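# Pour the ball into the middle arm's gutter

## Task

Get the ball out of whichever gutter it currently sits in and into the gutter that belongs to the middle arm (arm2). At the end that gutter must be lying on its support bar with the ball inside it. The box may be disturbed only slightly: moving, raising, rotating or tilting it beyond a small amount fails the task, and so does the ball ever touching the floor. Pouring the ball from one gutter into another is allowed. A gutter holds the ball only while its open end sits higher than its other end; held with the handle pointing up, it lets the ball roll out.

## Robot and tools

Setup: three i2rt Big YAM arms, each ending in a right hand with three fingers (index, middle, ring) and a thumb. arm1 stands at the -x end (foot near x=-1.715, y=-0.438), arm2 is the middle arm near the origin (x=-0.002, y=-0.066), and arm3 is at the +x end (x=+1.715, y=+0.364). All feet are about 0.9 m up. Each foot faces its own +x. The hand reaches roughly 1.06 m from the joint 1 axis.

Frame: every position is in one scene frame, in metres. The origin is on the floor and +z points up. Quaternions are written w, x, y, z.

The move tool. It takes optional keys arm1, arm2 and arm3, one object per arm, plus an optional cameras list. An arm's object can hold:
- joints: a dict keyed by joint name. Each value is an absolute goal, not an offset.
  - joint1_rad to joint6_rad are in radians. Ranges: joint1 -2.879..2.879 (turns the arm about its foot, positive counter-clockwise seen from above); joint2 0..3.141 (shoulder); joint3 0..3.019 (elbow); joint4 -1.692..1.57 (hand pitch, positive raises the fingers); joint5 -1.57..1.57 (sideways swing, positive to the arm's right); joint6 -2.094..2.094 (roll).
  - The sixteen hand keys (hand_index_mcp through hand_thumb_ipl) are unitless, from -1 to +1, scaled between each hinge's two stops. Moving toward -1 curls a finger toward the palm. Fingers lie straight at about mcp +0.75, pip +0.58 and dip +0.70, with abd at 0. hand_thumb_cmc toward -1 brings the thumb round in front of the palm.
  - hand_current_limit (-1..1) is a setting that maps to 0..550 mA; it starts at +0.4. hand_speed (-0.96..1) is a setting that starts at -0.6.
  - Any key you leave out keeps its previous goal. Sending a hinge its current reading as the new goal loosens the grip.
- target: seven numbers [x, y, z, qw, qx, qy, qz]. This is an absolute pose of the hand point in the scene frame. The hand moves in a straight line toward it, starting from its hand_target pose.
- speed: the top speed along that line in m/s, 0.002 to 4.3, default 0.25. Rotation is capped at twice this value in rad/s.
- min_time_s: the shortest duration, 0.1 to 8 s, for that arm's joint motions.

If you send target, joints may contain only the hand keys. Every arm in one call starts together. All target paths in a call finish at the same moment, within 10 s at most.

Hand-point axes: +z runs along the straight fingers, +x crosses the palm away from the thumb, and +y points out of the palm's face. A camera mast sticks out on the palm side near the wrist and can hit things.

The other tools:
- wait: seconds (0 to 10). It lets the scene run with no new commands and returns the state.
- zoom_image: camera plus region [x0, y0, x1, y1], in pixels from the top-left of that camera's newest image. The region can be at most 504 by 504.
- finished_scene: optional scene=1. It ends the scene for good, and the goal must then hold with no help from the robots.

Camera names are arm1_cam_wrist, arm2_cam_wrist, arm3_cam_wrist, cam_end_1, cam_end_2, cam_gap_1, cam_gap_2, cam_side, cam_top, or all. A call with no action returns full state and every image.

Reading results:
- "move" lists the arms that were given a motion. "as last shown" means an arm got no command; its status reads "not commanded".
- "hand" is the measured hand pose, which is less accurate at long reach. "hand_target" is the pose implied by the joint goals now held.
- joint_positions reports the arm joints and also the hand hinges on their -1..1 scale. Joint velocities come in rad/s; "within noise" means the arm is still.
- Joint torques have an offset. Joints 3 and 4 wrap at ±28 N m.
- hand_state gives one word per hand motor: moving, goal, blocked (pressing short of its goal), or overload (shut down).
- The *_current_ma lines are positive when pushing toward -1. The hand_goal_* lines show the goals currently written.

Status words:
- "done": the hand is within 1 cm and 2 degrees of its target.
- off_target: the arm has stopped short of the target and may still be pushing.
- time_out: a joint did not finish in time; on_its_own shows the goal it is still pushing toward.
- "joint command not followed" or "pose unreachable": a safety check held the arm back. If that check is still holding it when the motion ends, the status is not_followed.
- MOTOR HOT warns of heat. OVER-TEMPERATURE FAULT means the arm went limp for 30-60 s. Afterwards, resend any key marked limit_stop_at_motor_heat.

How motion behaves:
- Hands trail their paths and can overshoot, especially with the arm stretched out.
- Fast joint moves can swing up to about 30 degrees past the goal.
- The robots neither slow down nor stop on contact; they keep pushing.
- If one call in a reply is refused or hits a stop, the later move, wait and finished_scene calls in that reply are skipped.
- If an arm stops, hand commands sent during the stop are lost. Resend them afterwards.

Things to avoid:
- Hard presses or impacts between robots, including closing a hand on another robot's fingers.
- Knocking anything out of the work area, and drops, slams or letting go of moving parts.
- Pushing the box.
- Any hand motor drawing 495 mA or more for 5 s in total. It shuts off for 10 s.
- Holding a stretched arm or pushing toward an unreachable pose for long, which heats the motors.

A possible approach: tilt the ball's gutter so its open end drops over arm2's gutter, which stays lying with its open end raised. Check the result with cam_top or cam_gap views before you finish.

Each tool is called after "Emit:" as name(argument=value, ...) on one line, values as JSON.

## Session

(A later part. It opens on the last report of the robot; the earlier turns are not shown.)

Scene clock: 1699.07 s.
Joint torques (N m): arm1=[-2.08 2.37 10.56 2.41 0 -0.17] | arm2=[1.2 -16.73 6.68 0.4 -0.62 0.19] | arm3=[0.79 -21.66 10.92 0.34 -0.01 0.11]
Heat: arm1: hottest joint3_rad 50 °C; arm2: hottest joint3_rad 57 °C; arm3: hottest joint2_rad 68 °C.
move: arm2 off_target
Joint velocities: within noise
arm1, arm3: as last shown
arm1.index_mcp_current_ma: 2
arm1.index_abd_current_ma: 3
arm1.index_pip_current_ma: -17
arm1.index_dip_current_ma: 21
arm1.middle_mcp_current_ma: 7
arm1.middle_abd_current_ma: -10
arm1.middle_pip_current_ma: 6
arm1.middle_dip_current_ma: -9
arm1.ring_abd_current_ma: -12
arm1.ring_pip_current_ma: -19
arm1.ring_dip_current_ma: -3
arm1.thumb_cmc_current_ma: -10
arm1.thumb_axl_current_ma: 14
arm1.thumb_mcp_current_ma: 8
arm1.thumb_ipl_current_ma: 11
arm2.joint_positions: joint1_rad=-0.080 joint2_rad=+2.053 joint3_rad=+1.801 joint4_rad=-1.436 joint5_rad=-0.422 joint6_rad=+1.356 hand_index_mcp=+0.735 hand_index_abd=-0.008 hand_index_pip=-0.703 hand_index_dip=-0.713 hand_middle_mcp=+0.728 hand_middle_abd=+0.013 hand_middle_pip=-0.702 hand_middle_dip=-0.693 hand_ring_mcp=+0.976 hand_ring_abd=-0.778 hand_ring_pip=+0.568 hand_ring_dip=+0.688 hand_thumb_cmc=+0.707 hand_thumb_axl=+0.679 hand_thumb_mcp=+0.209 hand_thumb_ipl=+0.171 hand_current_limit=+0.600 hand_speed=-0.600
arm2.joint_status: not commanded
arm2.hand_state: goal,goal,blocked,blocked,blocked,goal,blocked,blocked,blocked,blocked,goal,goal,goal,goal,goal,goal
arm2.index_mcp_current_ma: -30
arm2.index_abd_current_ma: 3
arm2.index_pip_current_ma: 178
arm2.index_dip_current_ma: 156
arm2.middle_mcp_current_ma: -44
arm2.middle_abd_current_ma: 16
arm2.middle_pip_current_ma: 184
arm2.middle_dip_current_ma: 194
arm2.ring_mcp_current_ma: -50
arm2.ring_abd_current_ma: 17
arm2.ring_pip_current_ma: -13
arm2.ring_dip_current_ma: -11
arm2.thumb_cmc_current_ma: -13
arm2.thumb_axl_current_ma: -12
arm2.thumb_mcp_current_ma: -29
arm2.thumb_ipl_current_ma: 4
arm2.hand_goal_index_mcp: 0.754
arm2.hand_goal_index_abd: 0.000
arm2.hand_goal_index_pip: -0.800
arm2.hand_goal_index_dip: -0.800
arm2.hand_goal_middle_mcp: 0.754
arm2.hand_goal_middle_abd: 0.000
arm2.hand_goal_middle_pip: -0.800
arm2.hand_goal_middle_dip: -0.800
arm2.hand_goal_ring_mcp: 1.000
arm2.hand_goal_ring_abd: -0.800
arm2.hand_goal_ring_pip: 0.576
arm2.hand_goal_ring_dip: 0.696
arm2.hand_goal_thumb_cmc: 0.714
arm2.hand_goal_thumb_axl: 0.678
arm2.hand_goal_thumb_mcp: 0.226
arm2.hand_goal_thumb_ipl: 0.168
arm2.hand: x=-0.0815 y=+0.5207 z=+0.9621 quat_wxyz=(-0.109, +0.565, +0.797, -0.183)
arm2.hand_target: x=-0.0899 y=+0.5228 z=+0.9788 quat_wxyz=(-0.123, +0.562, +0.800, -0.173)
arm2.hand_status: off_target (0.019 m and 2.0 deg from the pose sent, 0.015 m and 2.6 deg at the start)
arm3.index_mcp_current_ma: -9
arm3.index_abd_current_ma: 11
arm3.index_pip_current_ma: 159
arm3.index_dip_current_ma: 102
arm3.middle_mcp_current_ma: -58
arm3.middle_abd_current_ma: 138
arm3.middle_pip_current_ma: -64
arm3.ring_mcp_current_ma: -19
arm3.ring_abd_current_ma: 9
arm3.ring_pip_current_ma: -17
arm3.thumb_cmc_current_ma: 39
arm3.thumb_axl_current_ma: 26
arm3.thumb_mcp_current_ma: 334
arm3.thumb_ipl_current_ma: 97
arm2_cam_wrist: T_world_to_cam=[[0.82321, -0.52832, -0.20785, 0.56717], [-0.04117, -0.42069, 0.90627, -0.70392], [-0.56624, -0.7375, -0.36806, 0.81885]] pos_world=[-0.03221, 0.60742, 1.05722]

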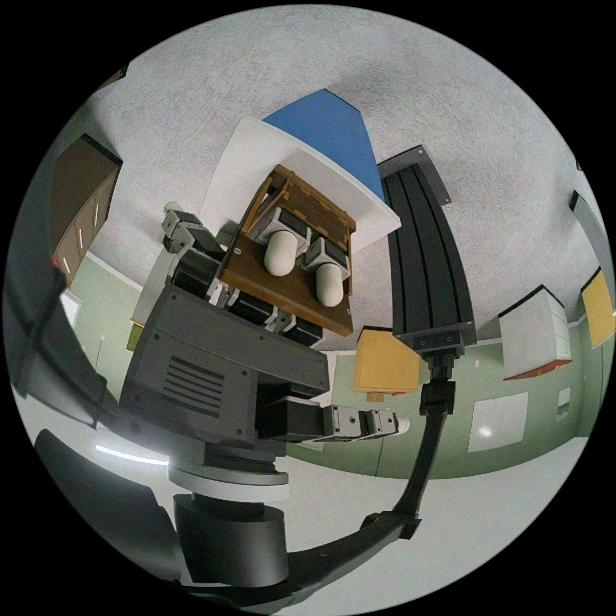

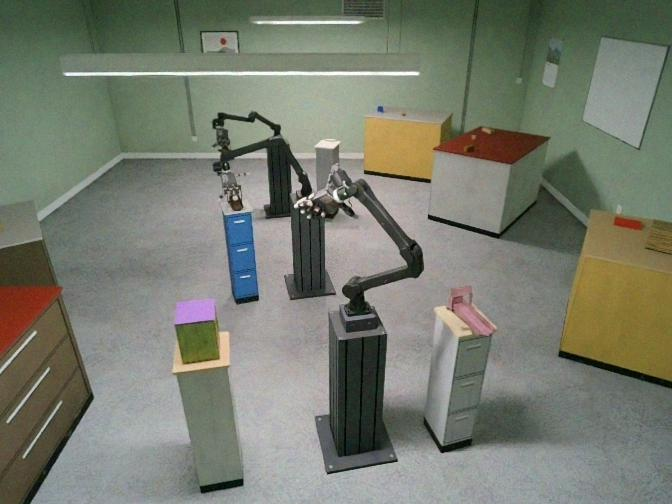

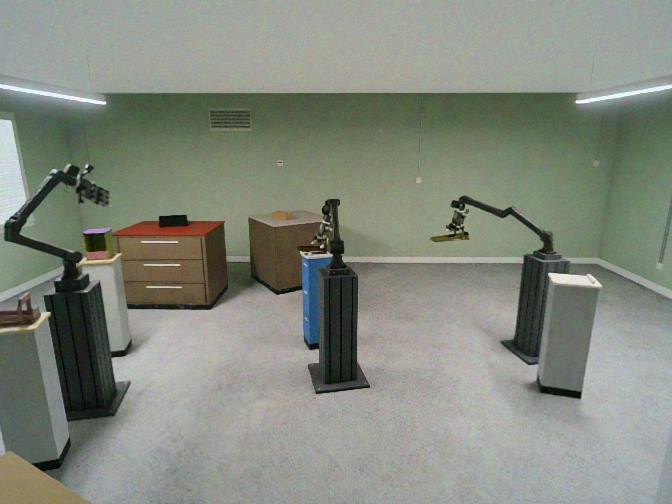

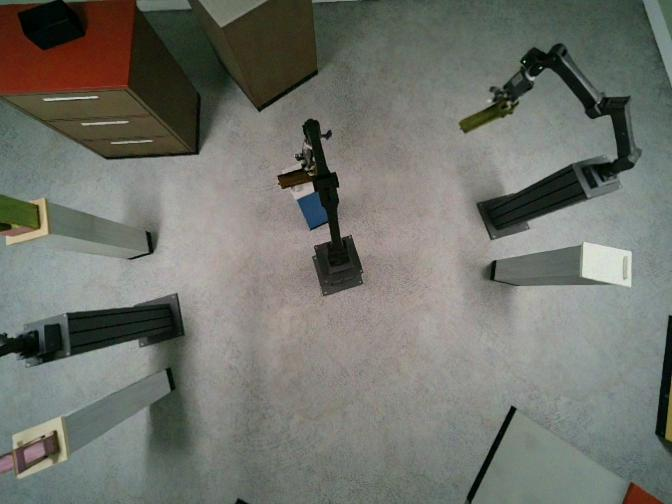

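Emit:
move(arm2={"target": [-0.090, 0.523, 0.971, -0.1122, 0.564, 0.8023, -0.1596], "speed": 0.02}, cameras=["arm2_cam_wrist", "cam_end_1", "cam_side", "cam_top"])

Emit:
zoom_image(camera="cam_end_1", region=[210, 160, 270, 220])

Emit:
zoom_image(camera="cam_side", region=[290, 215, 350, 275])

Emit:
zoom_image(camera="arm2_cam_wrist", region=[200, 100, 400, 300])

Scene clock: 1707.10 s.
Joint torques (N m): arm1=[-2.32 2.73 10.66 2.35 -0.02 -0.13] | arm2=[1.61 -15.74 6.49 0.81 -0.25 0.17] | arm3=[0.5 -22.24 10.78 0.44 -0.01 0.14]
Heat: arm1: hottest joint3_rad 50 °C; arm2: hottest joint3_rad 57 °C; arm3: hottest joint2_rad 68 °C.
move: arm2 off_target
Joint velocities: within noise
arm1, arm3: as last shown
arm1.index_mcp_current_ma: -12
arm1.index_abd_current_ma: -7
arm1.index_pip_current_ma: 1
arm1.index_dip_current_ma: 20
arm1.middle_mcp_current_ma: -4
arm1.middle_abd_current_ma: 6
arm1.middle_pip_current_ma: -8
arm1.middle_dip_current_ma: -1
arm1.ring_mcp_current_ma: -2
arm1.ring_abd_current_ma: -6
arm1.ring_pip_current_ma: -13
arm1.ring_dip_current_ma: 1
arm1.thumb_cmc_current_ma: -8
arm1.thumb_axl_current_ma: 6
arm1.thumb_mcp_current_ma: 2
arm1.thumb_ipl_current_ma: 13
arm2.joint_positions: joint1_rad=-0.073 joint2_rad=+2.042 joint3_rad=+1.786 joint4_rad=-1.415 joint5_rad=-0.396 joint6_rad=+1.373 hand_index_mcp=+0.757 hand_index_abd=-0.005 hand_index_pip=-0.704 hand_index_dip=-0.712 hand_middle_mcp=+0.752 hand_middle_abd=+0.013 hand_middle_pip=-0.702 hand_middle_dip=-0.693 hand_ring_mcp=+0.977 hand_ring_abd=-0.778 hand_ring_pip=+0.568 hand_ring_dip=+0.688 hand_thumb_cmc=+0.707 hand_thumb_axl=+0.679 hand_thumb_mcp=+0.209 hand_thumb_ipl=+0.171 hand_current_limit=+0.600 hand_speed=-0.600
arm2.joint_status: not commanded
arm2.hand_state: goal,goal,blocked,blocked,goal,goal,blocked,blocked,blocked,blocked,goal,goal,goal,goal,goal,goal
arm2.index_mcp_current_ma: 17
arm2.index_abd_current_ma: 5
arm2.index_pip_current_ma: 177
arm2.index_dip_current_ma: 160
arm2.middle_mcp_current_ma: -5
arm2.middle_abd_current_ma: 17
arm2.middle_pip_current_ma: 183
arm2.middle_dip_current_ma: 191
arm2.ring_mcp_current_ma: -39
arm2.ring_abd_current_ma: 8
arm2.ring_pip_current_ma: 0
arm2.ring_dip_current_ma: 2
arm2.thumb_cmc_current_ma: -15
arm2.thumb_axl_current_ma: -6
arm2.thumb_mcp_current_ma: -37
arm2.thumb_ipl_current_ma: 3
arm2.hand_goal_index_mcp: 0.754
arm2.hand_goal_index_abd: 0.000
arm2.hand_goal_index_pip: -0.800
arm2.hand_goal_index_dip: -0.800
arm2.hand_goal_middle_mcp: 0.754
arm2.hand_goal_middle_abd: 0.000
arm2.hand_goal_middle_pip: -0.800
arm2.hand_goal_middle_dip: -0.800
arm2.hand_goal_ring_mcp: 1.000
arm2.hand_goal_ring_abd: -0.800
arm2.hand_goal_ring_pip: 0.576
arm2.hand_goal_ring_dip: 0.696
arm2.hand_goal_thumb_cmc: 0.714
arm2.hand_goal_thumb_axl: 0.678
arm2.hand_goal_thumb_mcp: 0.226
arm2.hand_goal_thumb_ipl: 0.168
arm2.hand: x=-0.0801 y=+0.5203 z=+0.9631 quat_wxyz=(-0.104, +0.568, +0.798, -0.170)
arm2.hand_target: x=-0.0900 y=+0.5229 z=+0.9710 quat_wxyz=(-0.112, +0.564, +0.802, -0.160)
arm2.hand_status: off_target (0.013 m and 1.7 deg from the pose sent, 0.012 m and 2.8 deg at the start)
arm3.index_mcp_current_ma: 0
arm3.index_abd_current_ma: 9
arm3.index_pip_current_ma: 153
arm3.index_dip_current_ma: 99
arm3.middle_mcp_current_ma: -66
arm3.middle_pip_current_ma: -61
arm3.middle_dip_current_ma: -4
arm3.ring_mcp_current_ma: -10
arm3.ring_abd_current_ma: 7
arm3.ring_pip_current_ma: -13
arm3.thumb_cmc_current_ma: 42
arm3.thumb_axl_current_ma: 31
arm3.thumb_mcp_current_ma: 323
arm3.thumb_ipl_current_ma: 98
arm2_cam_wrist: T_world_to_cam=[[0.82504, -0.53051, -0.19458, 0.55456], [-0.06684, -0.43354, 0.89865, -0.69293], [-0.5611, -0.72842, -0.39315, 0.83952]] pos_world=[-0.03279, 0.60532, 1.06066]

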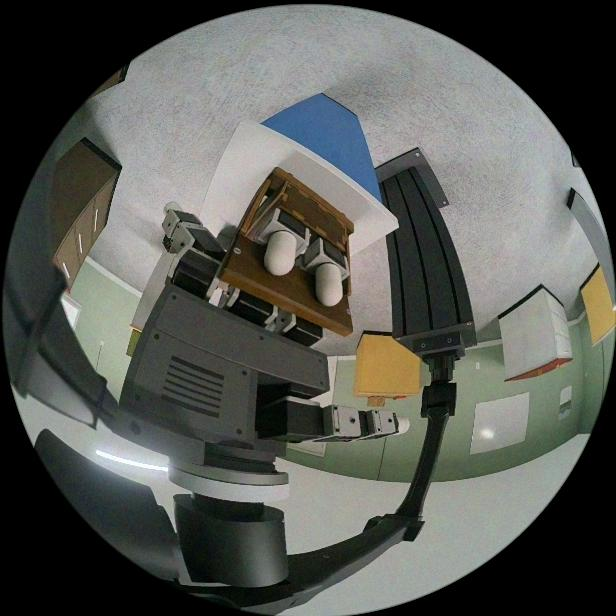

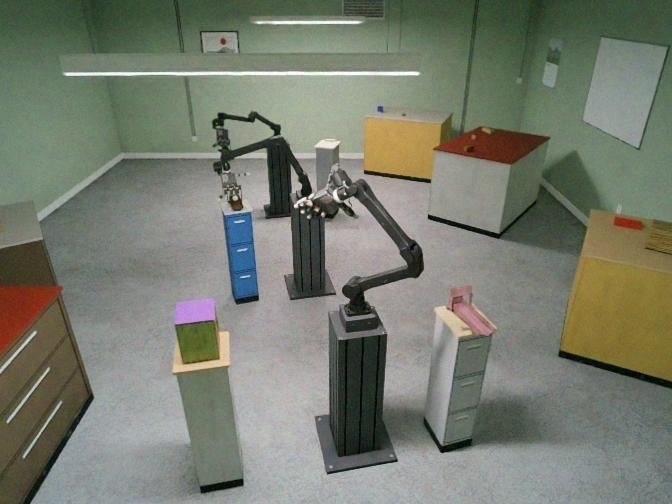

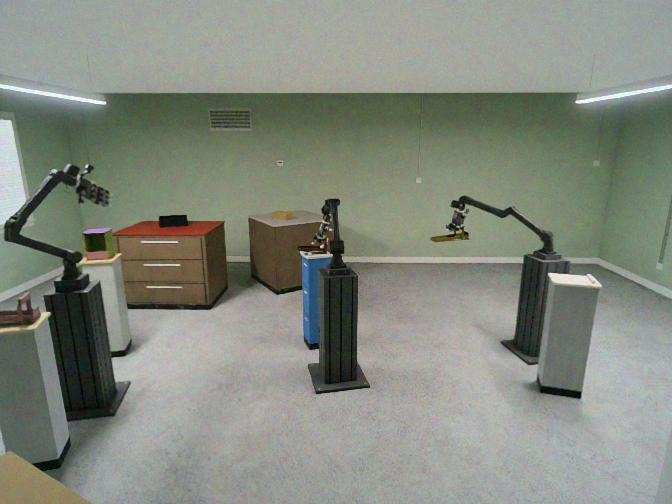

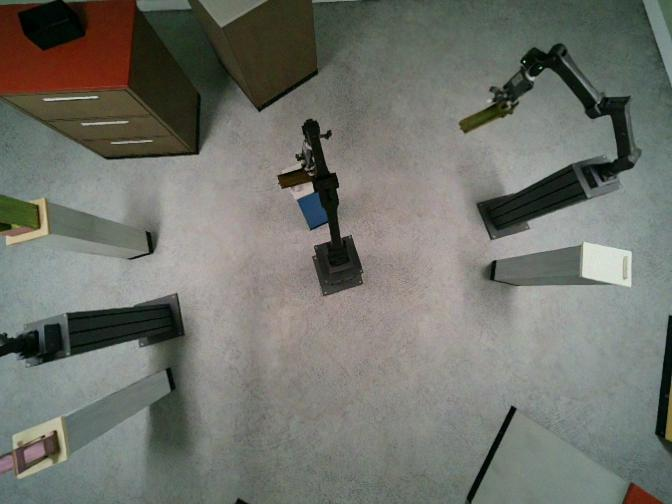

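Scaled by 8.400 from the camera's image (finer frame: 960x720).

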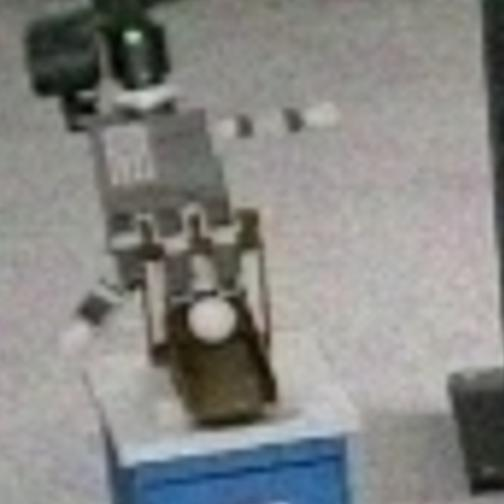

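Scaled by 8.400 from the camera's image (finer frame: 960x720).

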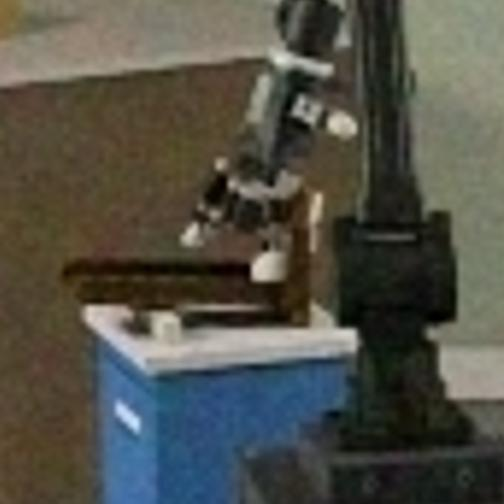

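Scaled by 2.520 from the camera's image (finer frame: 880x880).

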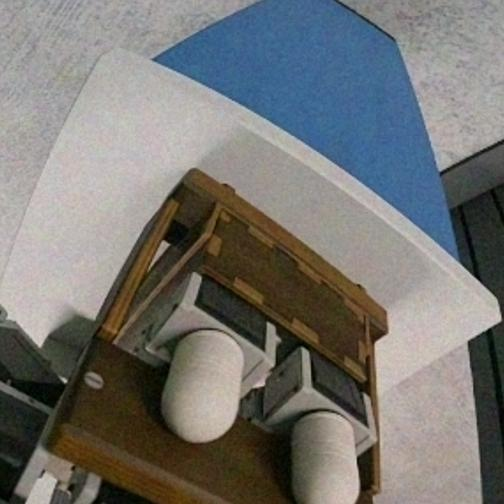

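Emit:
move(arm2={"target": [-0.094, 0.5215, 0.968, -0.1023, 0.5658, 0.8049, -0.1456], "speed": 0.02}, cameras=["arm2_cam_wrist", "cam_end_1", "cam_side"])

Emit:
zoom_image(camera="cam_end_1", region=[210, 160, 270, 220])

Emit:
zoom_image(camera="cam_side", region=[290, 215, 350, 275])

Emit:
zoom_image(camera="arm2_cam_wrist", region=[200, 100, 400, 300])

Scene clock: 1714.37 s.
Joint torques (N m): arm1=[-1.32 2.2 10.5 2.35 -0.05 -0.14] | arm2=[2.26 -15.09 6.24 0.98 -0.22 0.21] | arm3=[1.08 -22.24 10.92 0.31 -0.06 0.14]
Heat: arm1: hottest joint3_rad 50 °C; arm2: hottest joint3_rad 57 °C; arm3: hottest joint2_rad 68 °C.
move: arm2 off_target
Joint velocities: within noise
arm1, arm3: as last shown
arm1.index_mcp_current_ma: -16
arm1.index_abd_current_ma: -20
arm1.index_pip_current_ma: -5
arm1.index_dip_current_ma: -4
arm1.middle_mcp_current_ma: -5
arm1.middle_abd_current_ma: 1
arm1.middle_pip_current_ma: 0
arm1.middle_dip_current_ma: 9
arm1.ring_mcp_current_ma: 0
arm1.ring_abd_current_ma: -14
arm1.ring_pip_current_ma: 1
arm1.ring_dip_current_ma: -6
arm1.thumb_axl_current_ma: -1
arm1.thumb_mcp_current_ma: 5
arm1.thumb_ipl_current_ma: 19
arm2.joint_positions: joint1_rad=-0.065 joint2_rad=+2.030 joint3_rad=+1.771 joint4_rad=-1.391 joint5_rad=-0.362 joint6_rad=+1.392 hand_index_mcp=+0.784 hand_index_abd=+0.004 hand_index_pip=-0.704 hand_index_dip=-0.711 hand_middle_mcp=+0.780 hand_middle_abd=+0.013 hand_middle_pip=-0.699 hand_middle_dip=-0.700 hand_ring_mcp=+0.976 hand_ring_abd=-0.778 hand_ring_pip=+0.568 hand_ring_dip=+0.688 hand_thumb_cmc=+0.707 hand_thumb_axl=+0.679 hand_thumb_mcp=+0.209 hand_thumb_ipl=+0.171 hand_current_limit=+0.600 hand_speed=-0.600
arm2.joint_status: not commanded
arm2.hand_state: blocked,goal,blocked,blocked,blocked,goal,blocked,blocked,blocked,blocked,goal,goal,goal,goal,goal,goal
arm2.index_mcp_current_ma: 58
arm2.index_abd_current_ma: 5
arm2.index_pip_current_ma: 172
arm2.index_dip_current_ma: 155
arm2.middle_mcp_current_ma: 47
arm2.middle_abd_current_ma: 15
arm2.middle_pip_current_ma: 188
arm2.middle_dip_current_ma: 174
arm2.ring_mcp_current_ma: -42
arm2.ring_abd_current_ma: 15
arm2.ring_pip_current_ma: -7
arm2.ring_dip_current_ma: -3
arm2.thumb_cmc_current_ma: -15
arm2.thumb_axl_current_ma: -4
arm2.thumb_mcp_current_ma: -36
arm2.thumb_ipl_current_ma: 5
arm2.hand_goal_index_mcp: 0.754
arm2.hand_goal_index_abd: 0.000
arm2.hand_goal_index_pip: -0.800
arm2.hand_goal_index_dip: -0.800
arm2.hand_goal_middle_mcp: 0.754
arm2.hand_goal_middle_abd: 0.000
arm2.hand_goal_middle_pip: -0.800
arm2.hand_goal_middle_dip: -0.800
arm2.hand_goal_ring_mcp: 1.000
arm2.hand_goal_ring_abd: -0.800
arm2.hand_goal_ring_pip: 0.576
arm2.hand_goal_ring_dip: 0.696
arm2.hand_goal_thumb_cmc: 0.714
arm2.hand_goal_thumb_axl: 0.678
arm2.hand_goal_thumb_mcp: 0.226
arm2.hand_goal_thumb_ipl: 0.168
arm2.hand: x=-0.0789 y=+0.5206 z=+0.9651 quat_wxyz=(-0.097, +0.572, +0.800, -0.153)
arm2.hand_target: x=-0.0939 y=+0.5213 z=+0.9681 quat_wxyz=(-0.102, +0.566, +0.805, -0.146)
arm2.hand_status: off_target (0.015 m and 1.4 deg from the pose sent, 0.015 m and 2.9 deg at the start)
arm3.index_mcp_current_ma: -1
arm3.index_abd_current_ma: 10
arm3.index_dip_current_ma: 108
arm3.middle_mcp_current_ma: -60
arm3.middle_abd_current_ma: 131
arm3.middle_pip_current_ma: -68
arm3.middle_dip_current_ma: -10
arm3.ring_mcp_current_ma: -12
arm3.ring_abd_current_ma: 13
arm3.ring_pip_current_ma: -15
arm3.ring_dip_current_ma: -2
arm3.thumb_cmc_current_ma: 39
arm3.thumb_axl_current_ma: 29
arm3.thumb_mcp_current_ma: 329
arm3.thumb_ipl_current_ma: 102
arm2_cam_wrist: T_world_to_cam=[[0.82828, -0.5313, -0.17795, 0.53871], [-0.09812, -0.45022, 0.88751, -0.67754], [-0.55165, -0.71765, -0.42504, 0.86705]] pos_world=[-0.03437, 0.60342, 1.06572]

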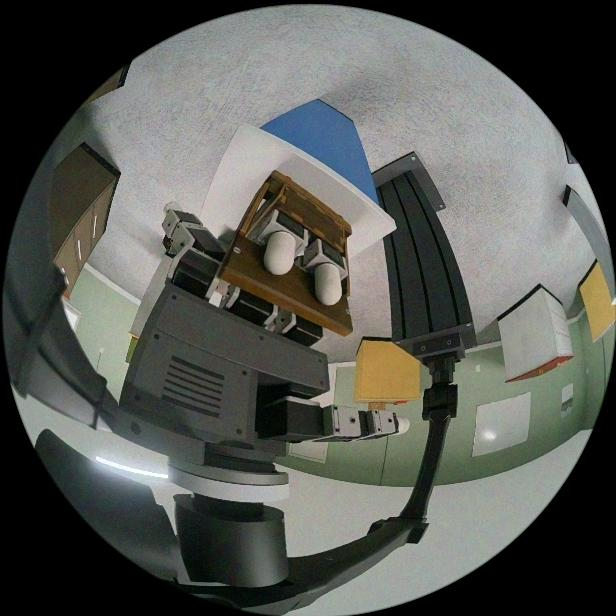

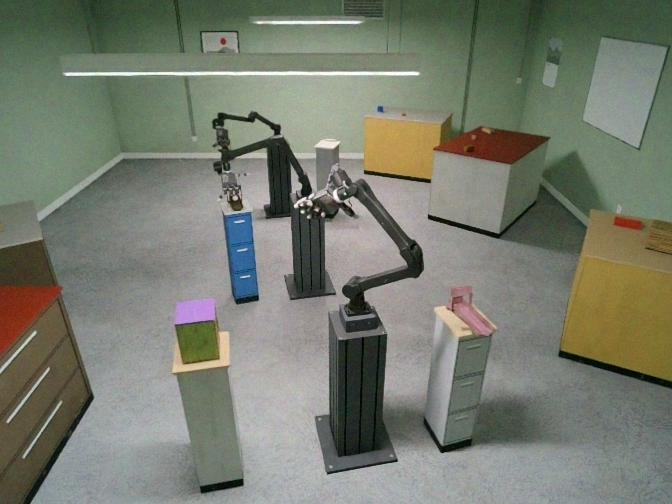

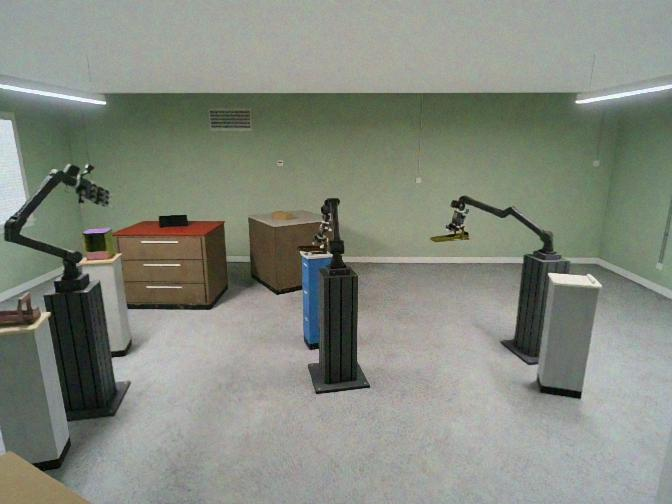

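Scaled by 8.400 from the camera's image (finer frame: 960x720).

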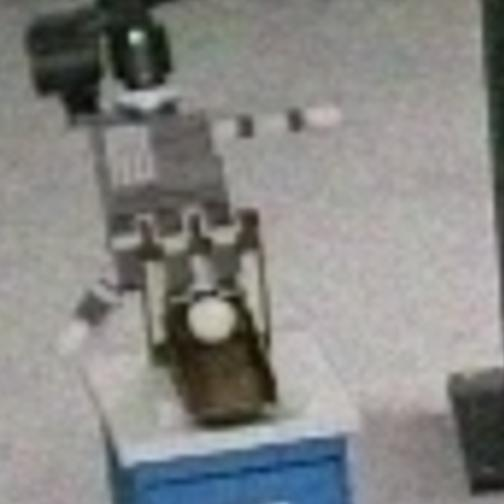

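Scaled by 8.400 from the camera's image (finer frame: 960x720).

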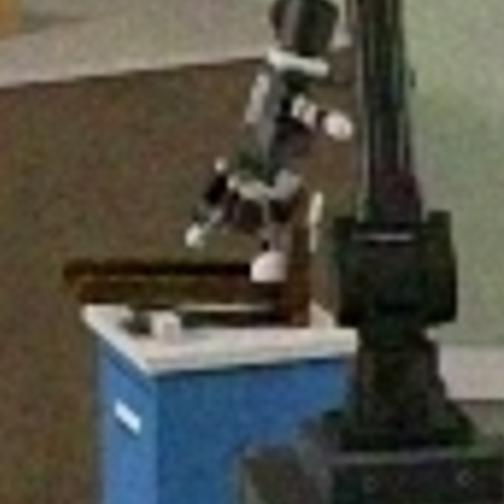

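Scaled by 2.520 from the camera's image (finer frame: 880x880).

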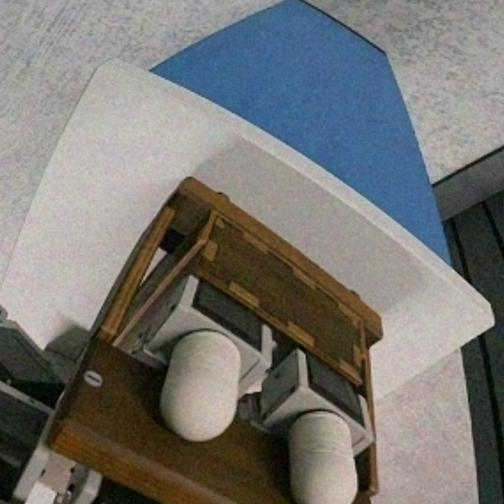

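Emit:
move(arm2={"joints": {"hand_middle_dip": 0.55, "hand_speed": -0.88}}, cameras=["arm2_cam_wrist", "cam_end_1", "cam_side"])

Emit:
zoom_image(camera="cam_end_1", region=[210, 160, 270, 220])

Emit:
zoom_image(camera="cam_side", region=[290, 215, 350, 275])

Emit:
zoom_image(camera="arm2_cam_wrist", region=[200, 150, 400, 350])

Scene clock: 1784.00 s.
Joint torques (N m): arm1=[-1.49 2.73 10.52 2.24 -0.05 -0.15] | arm2=[2.37 -14.97 6.27 0.8 -0.21 0.18] | arm3=[0.09 -21.89 10.86 0.42 -0.05 0.14]
Heat: arm1: hottest joint3_rad 50 °C; arm2: hottest joint3_rad 52 °C; arm3: hottest joint2_rad 69 °C.
move: arm2 done
Joint velocities: within noise
arm1, arm3: as last shown
arm1.index_mcp_current_ma: 2
arm1.index_abd_current_ma: 1
arm1.index_pip_current_ma: -2
arm1.index_dip_current_ma: -1
arm1.middle_mcp_current_ma: -9
arm1.middle_abd_current_ma: 3
arm1.middle_pip_current_ma: 7
arm1.middle_dip_current_ma: -15
arm1.ring_mcp_current_ma: -6
arm1.ring_abd_current_ma: -26
arm1.ring_pip_current_ma: -22
arm1.ring_dip_current_ma: -1
arm1.thumb_cmc_current_ma: 1
arm1.thumb_axl_current_ma: 7
arm1.thumb_mcp_current_ma: 18
arm1.thumb_ipl_current_ma: 13
arm2.joint_positions: joint1_rad=-0.064 joint2_rad=+2.029 joint3_rad=+1.771 joint4_rad=-1.386 joint5_rad=-0.362 joint6_rad=+1.394 hand_index_mcp=+0.781 hand_index_abd=+0.021 hand_index_pip=-0.704 hand_index_dip=-0.712 hand_middle_mcp=+0.787 hand_middle_abd=+0.013 hand_middle_pip=-0.751 hand_middle_dip=+0.545 hand_ring_mcp=+0.977 hand_ring_abd=-0.778 hand_ring_pip=+0.568 hand_ring_dip=+0.688 hand_thumb_cmc=+0.707 hand_thumb_axl=+0.679 hand_thumb_mcp=+0.209 hand_thumb_ipl=+0.171 hand_current_limit=+0.600 hand_speed=-0.880
arm2.joint_status: all done
arm2.hand_state: blocked,blocked,blocked,blocked,blocked,goal,blocked,goal,blocked,blocked,goal,goal,goal,goal,goal,goal
arm2.index_mcp_current_ma: 66
arm2.index_abd_current_ma: 23
arm2.index_pip_current_ma: 182
arm2.index_dip_current_ma: 159
arm2.middle_mcp_current_ma: 61
arm2.middle_abd_current_ma: 12
arm2.middle_pip_current_ma: 82
arm2.middle_dip_current_ma: -7
arm2.ring_mcp_current_ma: -44
arm2.ring_abd_current_ma: 28
arm2.ring_pip_current_ma: -15
arm2.ring_dip_current_ma: 2
arm2.thumb_cmc_current_ma: -16
arm2.thumb_axl_current_ma: -4
arm2.thumb_mcp_current_ma: -34
arm2.thumb_ipl_current_ma: 3
arm2.hand_goal_index_mcp: 0.754
arm2.hand_goal_index_abd: 0.000
arm2.hand_goal_index_pip: -0.800
arm2.hand_goal_index_dip: -0.800
arm2.hand_goal_middle_mcp: 0.754
arm2.hand_goal_middle_abd: 0.000
arm2.hand_goal_middle_pip: -0.800
arm2.hand_goal_middle_dip: 0.550
arm2.hand_goal_ring_mcp: 1.000
arm2.hand_goal_ring_abd: -0.800
arm2.hand_goal_ring_pip: 0.576
arm2.hand_goal_ring_dip: 0.696
arm2.hand_goal_thumb_cmc: 0.714
arm2.hand_goal_thumb_axl: 0.678
arm2.hand_goal_thumb_mcp: 0.226
arm2.hand_goal_thumb_ipl: 0.168
arm2.hand: x=-0.0798 y=+0.5217 z=+0.9656 quat_wxyz=(-0.099, +0.572, +0.800, -0.151)
arm2.hand_target: x=-0.0939 y=+0.5213 z=+0.9680 quat_wxyz=(-0.102, +0.566, +0.805, -0.146)
arm2.hand_status: not commanded
arm3.index_mcp_current_ma: -2
arm3.index_abd_current_ma: 14
arm3.index_pip_current_ma: 156
arm3.index_dip_current_ma: 111
arm3.middle_mcp_current_ma: -67
arm3.middle_abd_current_ma: 134
arm3.middle_pip_current_ma: -58
arm3.middle_dip_current_ma: -4
arm3.ring_mcp_current_ma: -11
arm3.ring_pip_current_ma: -16
arm3.ring_dip_current_ma: -9
arm3.thumb_cmc_current_ma: 46
arm3.thumb_axl_current_ma: 33
arm3.thumb_ipl_current_ma: 94
arm2_cam_wrist: T_world_to_cam=[[0.8278, -0.53087, -0.18145, 0.54331], [-0.09769, -0.45488, 0.88518, -0.67282], [-0.55245, -0.71502, -0.42841, 0.86941]] pos_world=[-0.03517, 0.60402, 1.06662]

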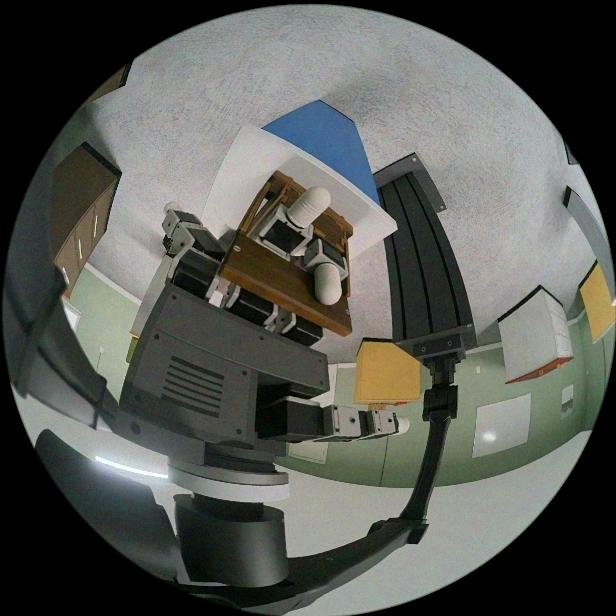

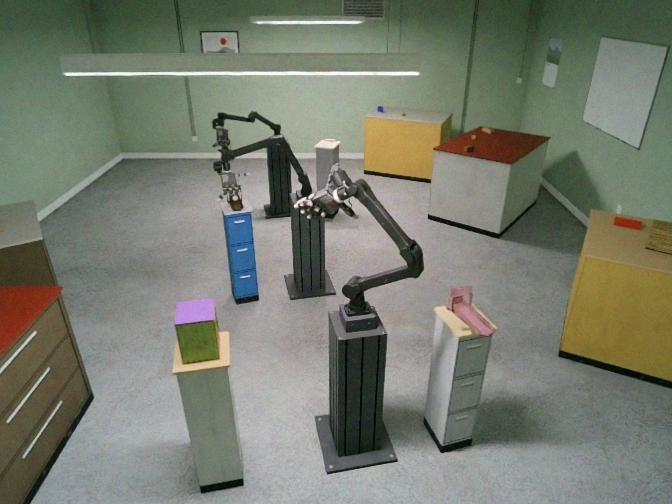

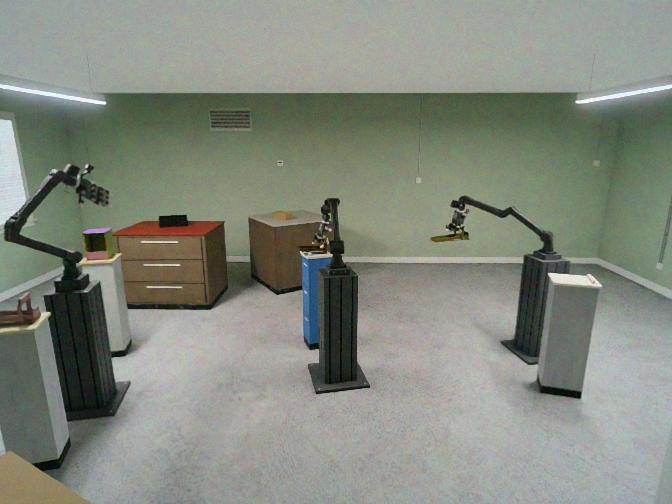

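Scaled by 8.400 from the camera's image (finer frame: 960x720).

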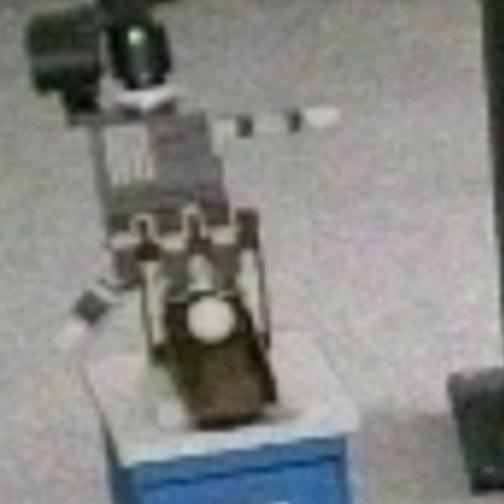

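Scaled by 8.400 from the camera's image (finer frame: 960x720).

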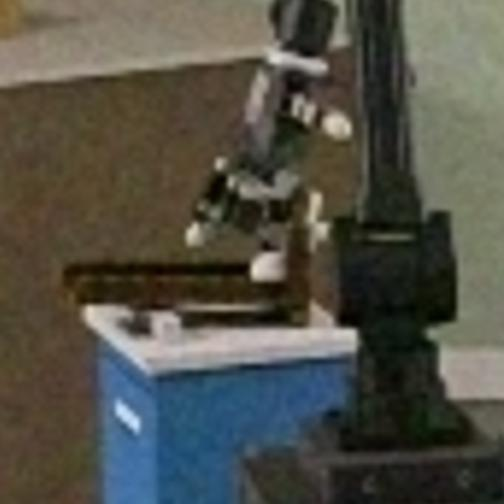

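Scaled by 2.520 from the camera's image (finer frame: 880x880).

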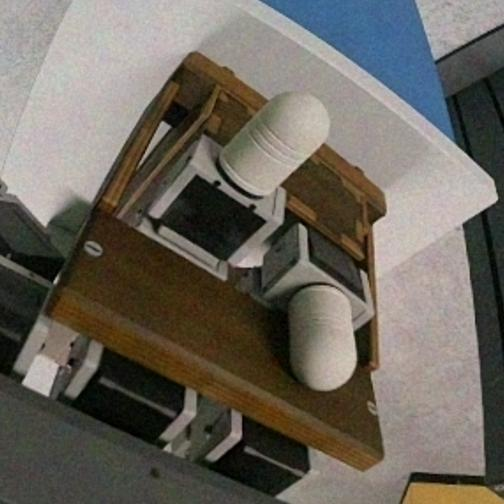

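Emit:
move(arm2={"joints": {"hand_middle_mcp": 1.0, "hand_middle_pip": -0.08, "hand_middle_dip": -0.17, "hand_speed": -0.9}}, cameras=["arm2_cam_wrist", "cam_end_1", "cam_side"])

Emit:
zoom_image(camera="cam_end_1", region=[210, 160, 270, 220])

Emit:
zoom_image(camera="cam_side", region=[290, 215, 350, 275])

Emit:
zoom_image(camera="arm2_cam_wrist", region=[200, 150, 400, 350])

Scene clock: 1798.50 s.
Joint torques (N m): arm1=[-2.2 2.55 10.73 2.11 -0.03 -0.13] | arm2=[2.14 -14.92 6.3 0.62 -0.46 0.12] | arm3=[0.62 -21.95 11.06 0.5 -0.04 0.12]
Heat: arm1: hottest joint3_rad 50 °C; arm2: hottest joint3_rad 52 °C; arm3: hottest joint2_rad 70 °C.
move: arm2 off_target
Joint velocities: within noise
arm1.joint_positions: joint1_rad=+0.864 joint2_rad=+0.529 joint3_rad=+1.326 joint4_rad=-1.322 joint5_rad=+0.060 joint6_rad=+1.059 hand_index_mcp=+0.755 hand_index_abd=+0.000 hand_index_pip=+0.577 hand_index_dip=+0.696 hand_middle_mcp=+0.756 hand_middle_abd=+0.000 hand_middle_pip=+0.577 hand_middle_dip=+0.696 hand_ring_mcp=+0.756 hand_ring_abd=+0.000 hand_ring_pip=+0.577 hand_ring_dip=+0.696 hand_thumb_cmc=+0.716 hand_thumb_axl=+0.677 hand_thumb_mcp=+0.226 hand_thumb_ipl=+0.168 hand_current_limit=+0.400 hand_speed=-0.600
arm1.joint_status: not commanded
arm1.hand_state: goal,goal,goal,goal,goal,goal,goal,goal,goal,goal,goal,goal,goal,goal,goal,goal
arm1.index_mcp_current_ma: 4
arm1.index_abd_current_ma: -10
arm1.index_pip_current_ma: -1
arm1.index_dip_current_ma: 1
arm1.middle_mcp_current_ma: -5
arm1.middle_abd_current_ma: 1
arm1.middle_pip_current_ma: 9
arm1.middle_dip_current_ma: -22
arm1.ring_mcp_current_ma: 18
arm1.ring_abd_current_ma: -4
arm1.ring_pip_current_ma: -6
arm1.ring_dip_current_ma: 12
arm1.thumb_cmc_current_ma: 1
arm1.thumb_axl_current_ma: 4
arm1.thumb_mcp_current_ma: 14
arm1.thumb_ipl_current_ma: 3
arm1.hand_goal_index_mcp: 0.754
arm1.hand_goal_index_abd: 0.000
arm1.hand_goal_index_pip: 0.576
arm1.hand_goal_index_dip: 0.696
arm1.hand_goal_middle_mcp: 0.754
arm1.hand_goal_middle_abd: 0.000
arm1.hand_goal_middle_pip: 0.576
arm1.hand_goal_middle_dip: 0.696
arm1.hand_goal_ring_mcp: 0.754
arm1.hand_goal_ring_abd: 0.000
arm1.hand_goal_ring_pip: 0.576
arm1.hand_goal_ring_dip: 0.696
arm1.hand_goal_thumb_cmc: 0.714
arm1.hand_goal_thumb_axl: 0.678
arm1.hand_goal_thumb_mcp: 0.226
arm1.hand_goal_thumb_ipl: 0.168
arm1.hand: x=-1.5225 y=-0.2909 z=+1.4702 quat_wxyz=(-0.116, +0.620, +0.608, +0.482)
arm1.hand_target: x=-1.5239 y=-0.2937 z=+1.4811 quat_wxyz=(-0.119, +0.616, +0.603, +0.493)
arm1.hand_status: not commanded
arm2.joint_positions: joint1_rad=-0.062 joint2_rad=+2.027 joint3_rad=+1.771 joint4_rad=-1.382 joint5_rad=-0.357 joint6_rad=+1.399 hand_index_mcp=+0.789 hand_index_abd=+0.022 hand_index_pip=-0.702 hand_index_dip=-0.716 hand_middle_mcp=+0.893 hand_middle_abd=-0.009 hand_middle_pip=-0.363 hand_middle_dip=-0.220 hand_ring_mcp=+0.977 hand_ring_abd=-0.778 hand_ring_pip=+0.568 hand_ring_dip=+0.688 hand_thumb_cmc=+0.707 hand_thumb_axl=+0.679 hand_thumb_mcp=+0.209 hand_thumb_ipl=+0.171 hand_current_limit=+0.600 hand_speed=-0.900
arm2.joint_status: hand_middle_mcp off_target (ended at +0.893, target +1.000); hand_middle_pip off_target (ended at -0.363, target -0.080); hand_middle_dip off_target (ended at -0.220, target -0.170); the others done
arm2.hand_state: blocked,blocked,blocked,blocked,blocked,goal,blocked,blocked,blocked,blocked,goal,goal,goal,goal,goal,goal
arm2.index_mcp_current_ma: 73
arm2.index_abd_current_ma: 31
arm2.index_pip_current_ma: 179
arm2.index_dip_current_ma: 138
arm2.middle_mcp_current_ma: -210
arm2.middle_abd_current_ma: -12
arm2.middle_pip_current_ma: -438
arm2.middle_dip_current_ma: -102
arm2.ring_mcp_current_ma: -43
arm2.ring_abd_current_ma: 23
arm2.ring_pip_current_ma: -9
arm2.ring_dip_current_ma: -9
arm2.thumb_cmc_current_ma: -12
arm2.thumb_axl_current_ma: 4
arm2.thumb_mcp_current_ma: -26
arm2.thumb_ipl_current_ma: -2
arm2.hand_goal_index_mcp: 0.754
arm2.hand_goal_index_abd: 0.000
arm2.hand_goal_index_pip: -0.800
arm2.hand_goal_index_dip: -0.800
arm2.hand_goal_middle_mcp: 1.000
arm2.hand_goal_middle_abd: 0.000
arm2.hand_goal_middle_pip: -0.080
arm2.hand_goal_middle_dip: -0.170
arm2.hand_goal_ring_mcp: 1.000
arm2.hand_goal_ring_abd: -0.800
arm2.hand_goal_ring_pip: 0.576
arm2.hand_goal_ring_dip: 0.696
arm2.hand_goal_thumb_cmc: 0.714
arm2.hand_goal_thumb_axl: 0.678
arm2.hand_goal_thumb_mcp: 0.226
arm2.hand_goal_thumb_ipl: 0.168
arm2.hand: x=-0.0796 y=+0.5226 z=+0.9665 quat_wxyz=(-0.099, +0.573, +0.800, -0.147)
arm2.hand_target: x=-0.0939 y=+0.5213 z=+0.9680 quat_wxyz=(-0.102, +0.566, +0.805, -0.146)
arm2.hand_status: not commanded
arm3.joint_positions: joint1_rad=-0.904 joint2_rad=+2.557 joint3_rad=+2.859 joint4_rad=-1.681 joint5_rad=-0.183 joint6_rad=+2.068 hand_index_mcp=+0.750 hand_index_abd=+0.010 hand_index_pip=-0.771 hand_index_dip=-0.673 hand_middle_mcp=+0.958 hand_middle_abd=-0.554 hand_middle_pip=+0.954 hand_middle_dip=+0.991 hand_ring_mcp=+0.989 hand_ring_abd=-0.970 hand_ring_pip=+0.569 hand_ring_dip=+0.693 hand_thumb_cmc=-0.771 hand_thumb_axl=+0.607 hand_thumb_mcp=-0.805 hand_thumb_ipl=+0.220 hand_current_limit=+0.650 hand_speed=-0.900
arm3.joint_status: not commanded
arm3.hand_state: goal,goal,blocked,blocked,blocked,blocked,blocked,goal,goal,blocked,goal,goal,blocked,goal,blocked,blocked
arm3.index_mcp_current_ma: -6
arm3.index_abd_current_ma: 10
arm3.index_pip_current_ma: 149
arm3.index_dip_current_ma: 103
arm3.middle_mcp_current_ma: -63
arm3.middle_abd_current_ma: 138
arm3.middle_pip_current_ma: -63
arm3.middle_dip_current_ma: -10
arm3.ring_mcp_current_ma: -16
arm3.ring_abd_current_ma: 12
arm3.ring_pip_current_ma: -13
arm3.ring_dip_current_ma: 1
arm3.thumb_cmc_current_ma: 45
arm3.thumb_axl_current_ma: 25
arm3.thumb_mcp_current_ma: 331
arm3.thumb_ipl_current_ma: 93
arm3.hand_goal_index_mcp: 0.754
arm3.hand_goal_index_abd: 0.000
arm3.hand_goal_index_pip: -0.870
arm3.hand_goal_index_dip: -0.750
arm3.hand_goal_middle_mcp: 1.000
arm3.hand_goal_middle_abd: -0.700
arm3.hand_goal_middle_pip: 1.000
arm3.hand_goal_middle_dip: 1.000
arm3.hand_goal_ring_mcp: 1.000
arm3.hand_goal_ring_abd: -1.000
arm3.hand_goal_ring_pip: 0.576
arm3.hand_goal_ring_dip: 0.696
arm3.hand_goal_thumb_cmc: -0.800
arm3.hand_goal_thumb_axl: 0.590
arm3.hand_goal_thumb_mcp: -0.950
arm3.hand_goal_thumb_ipl: 0.168
arm3.hand: x=+1.1711 y=+0.8497 z=+1.0321 quat_wxyz=(+0.107, -0.546, -0.828, +0.076)
arm3.hand_target: x=+1.1701 y=+0.8458 z=+1.0655 quat_wxyz=(+0.130, -0.545, -0.825, +0.074)
arm3.hand_status: not commanded
arm2_cam_wrist: T_world_to_cam=[[0.82705, -0.53246, -0.18023, 0.54334], [-0.10343, -0.45928, 0.88225, -0.66858], [-0.55254, -0.71102, -0.43492, 0.87477]] pos_world=[-0.03517, 0.60422, 1.06823]

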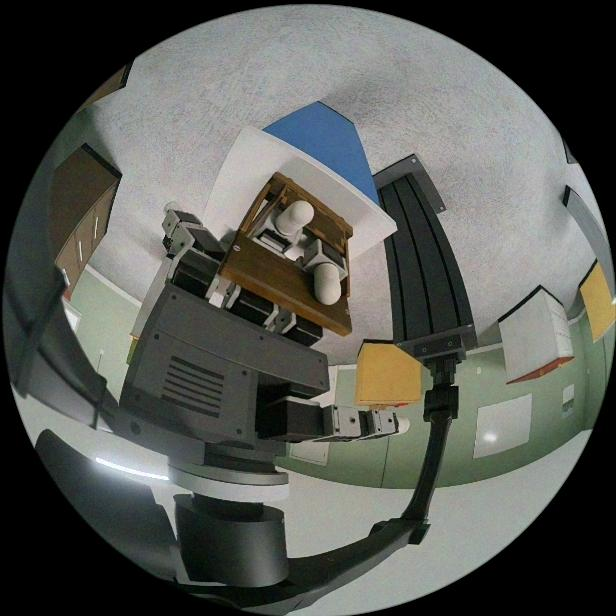

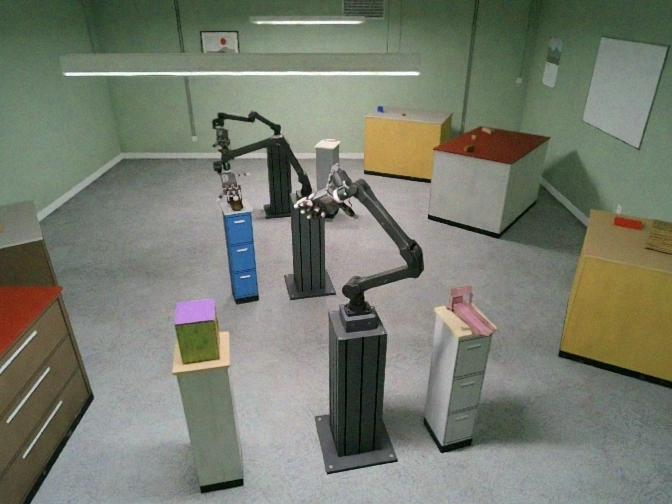

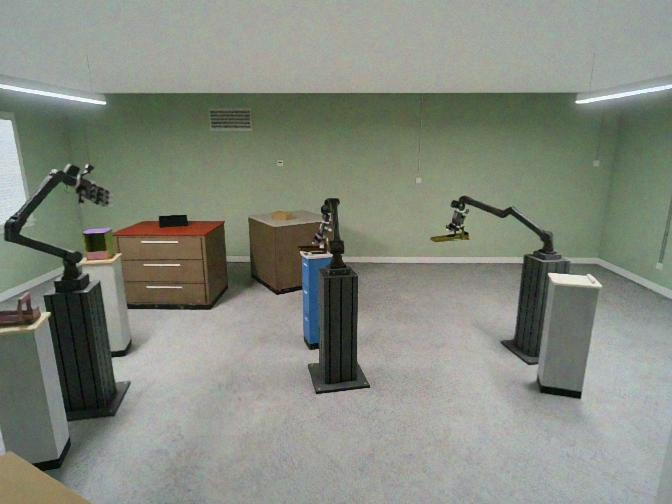

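Scaled by 8.400 from the camera's image (finer frame: 960x720).

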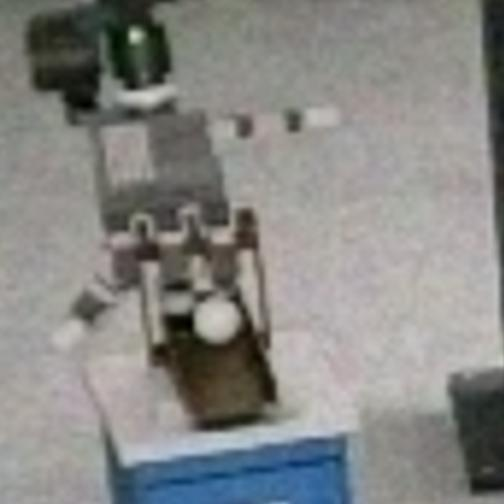

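Scaled by 8.400 from the camera's image (finer frame: 960x720).

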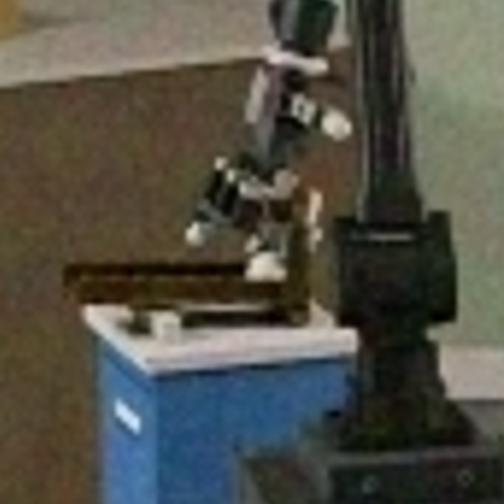

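Scaled by 2.520 from the camera's image (finer frame: 880x880).

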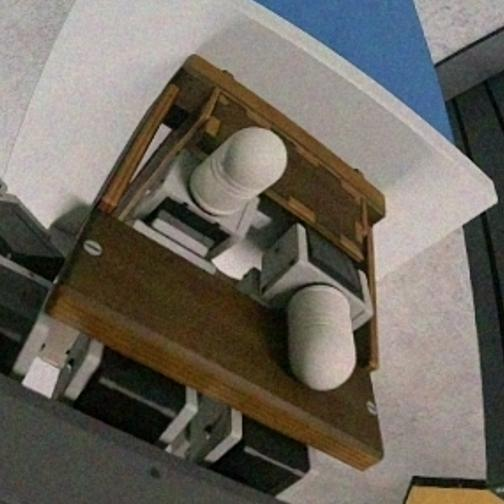

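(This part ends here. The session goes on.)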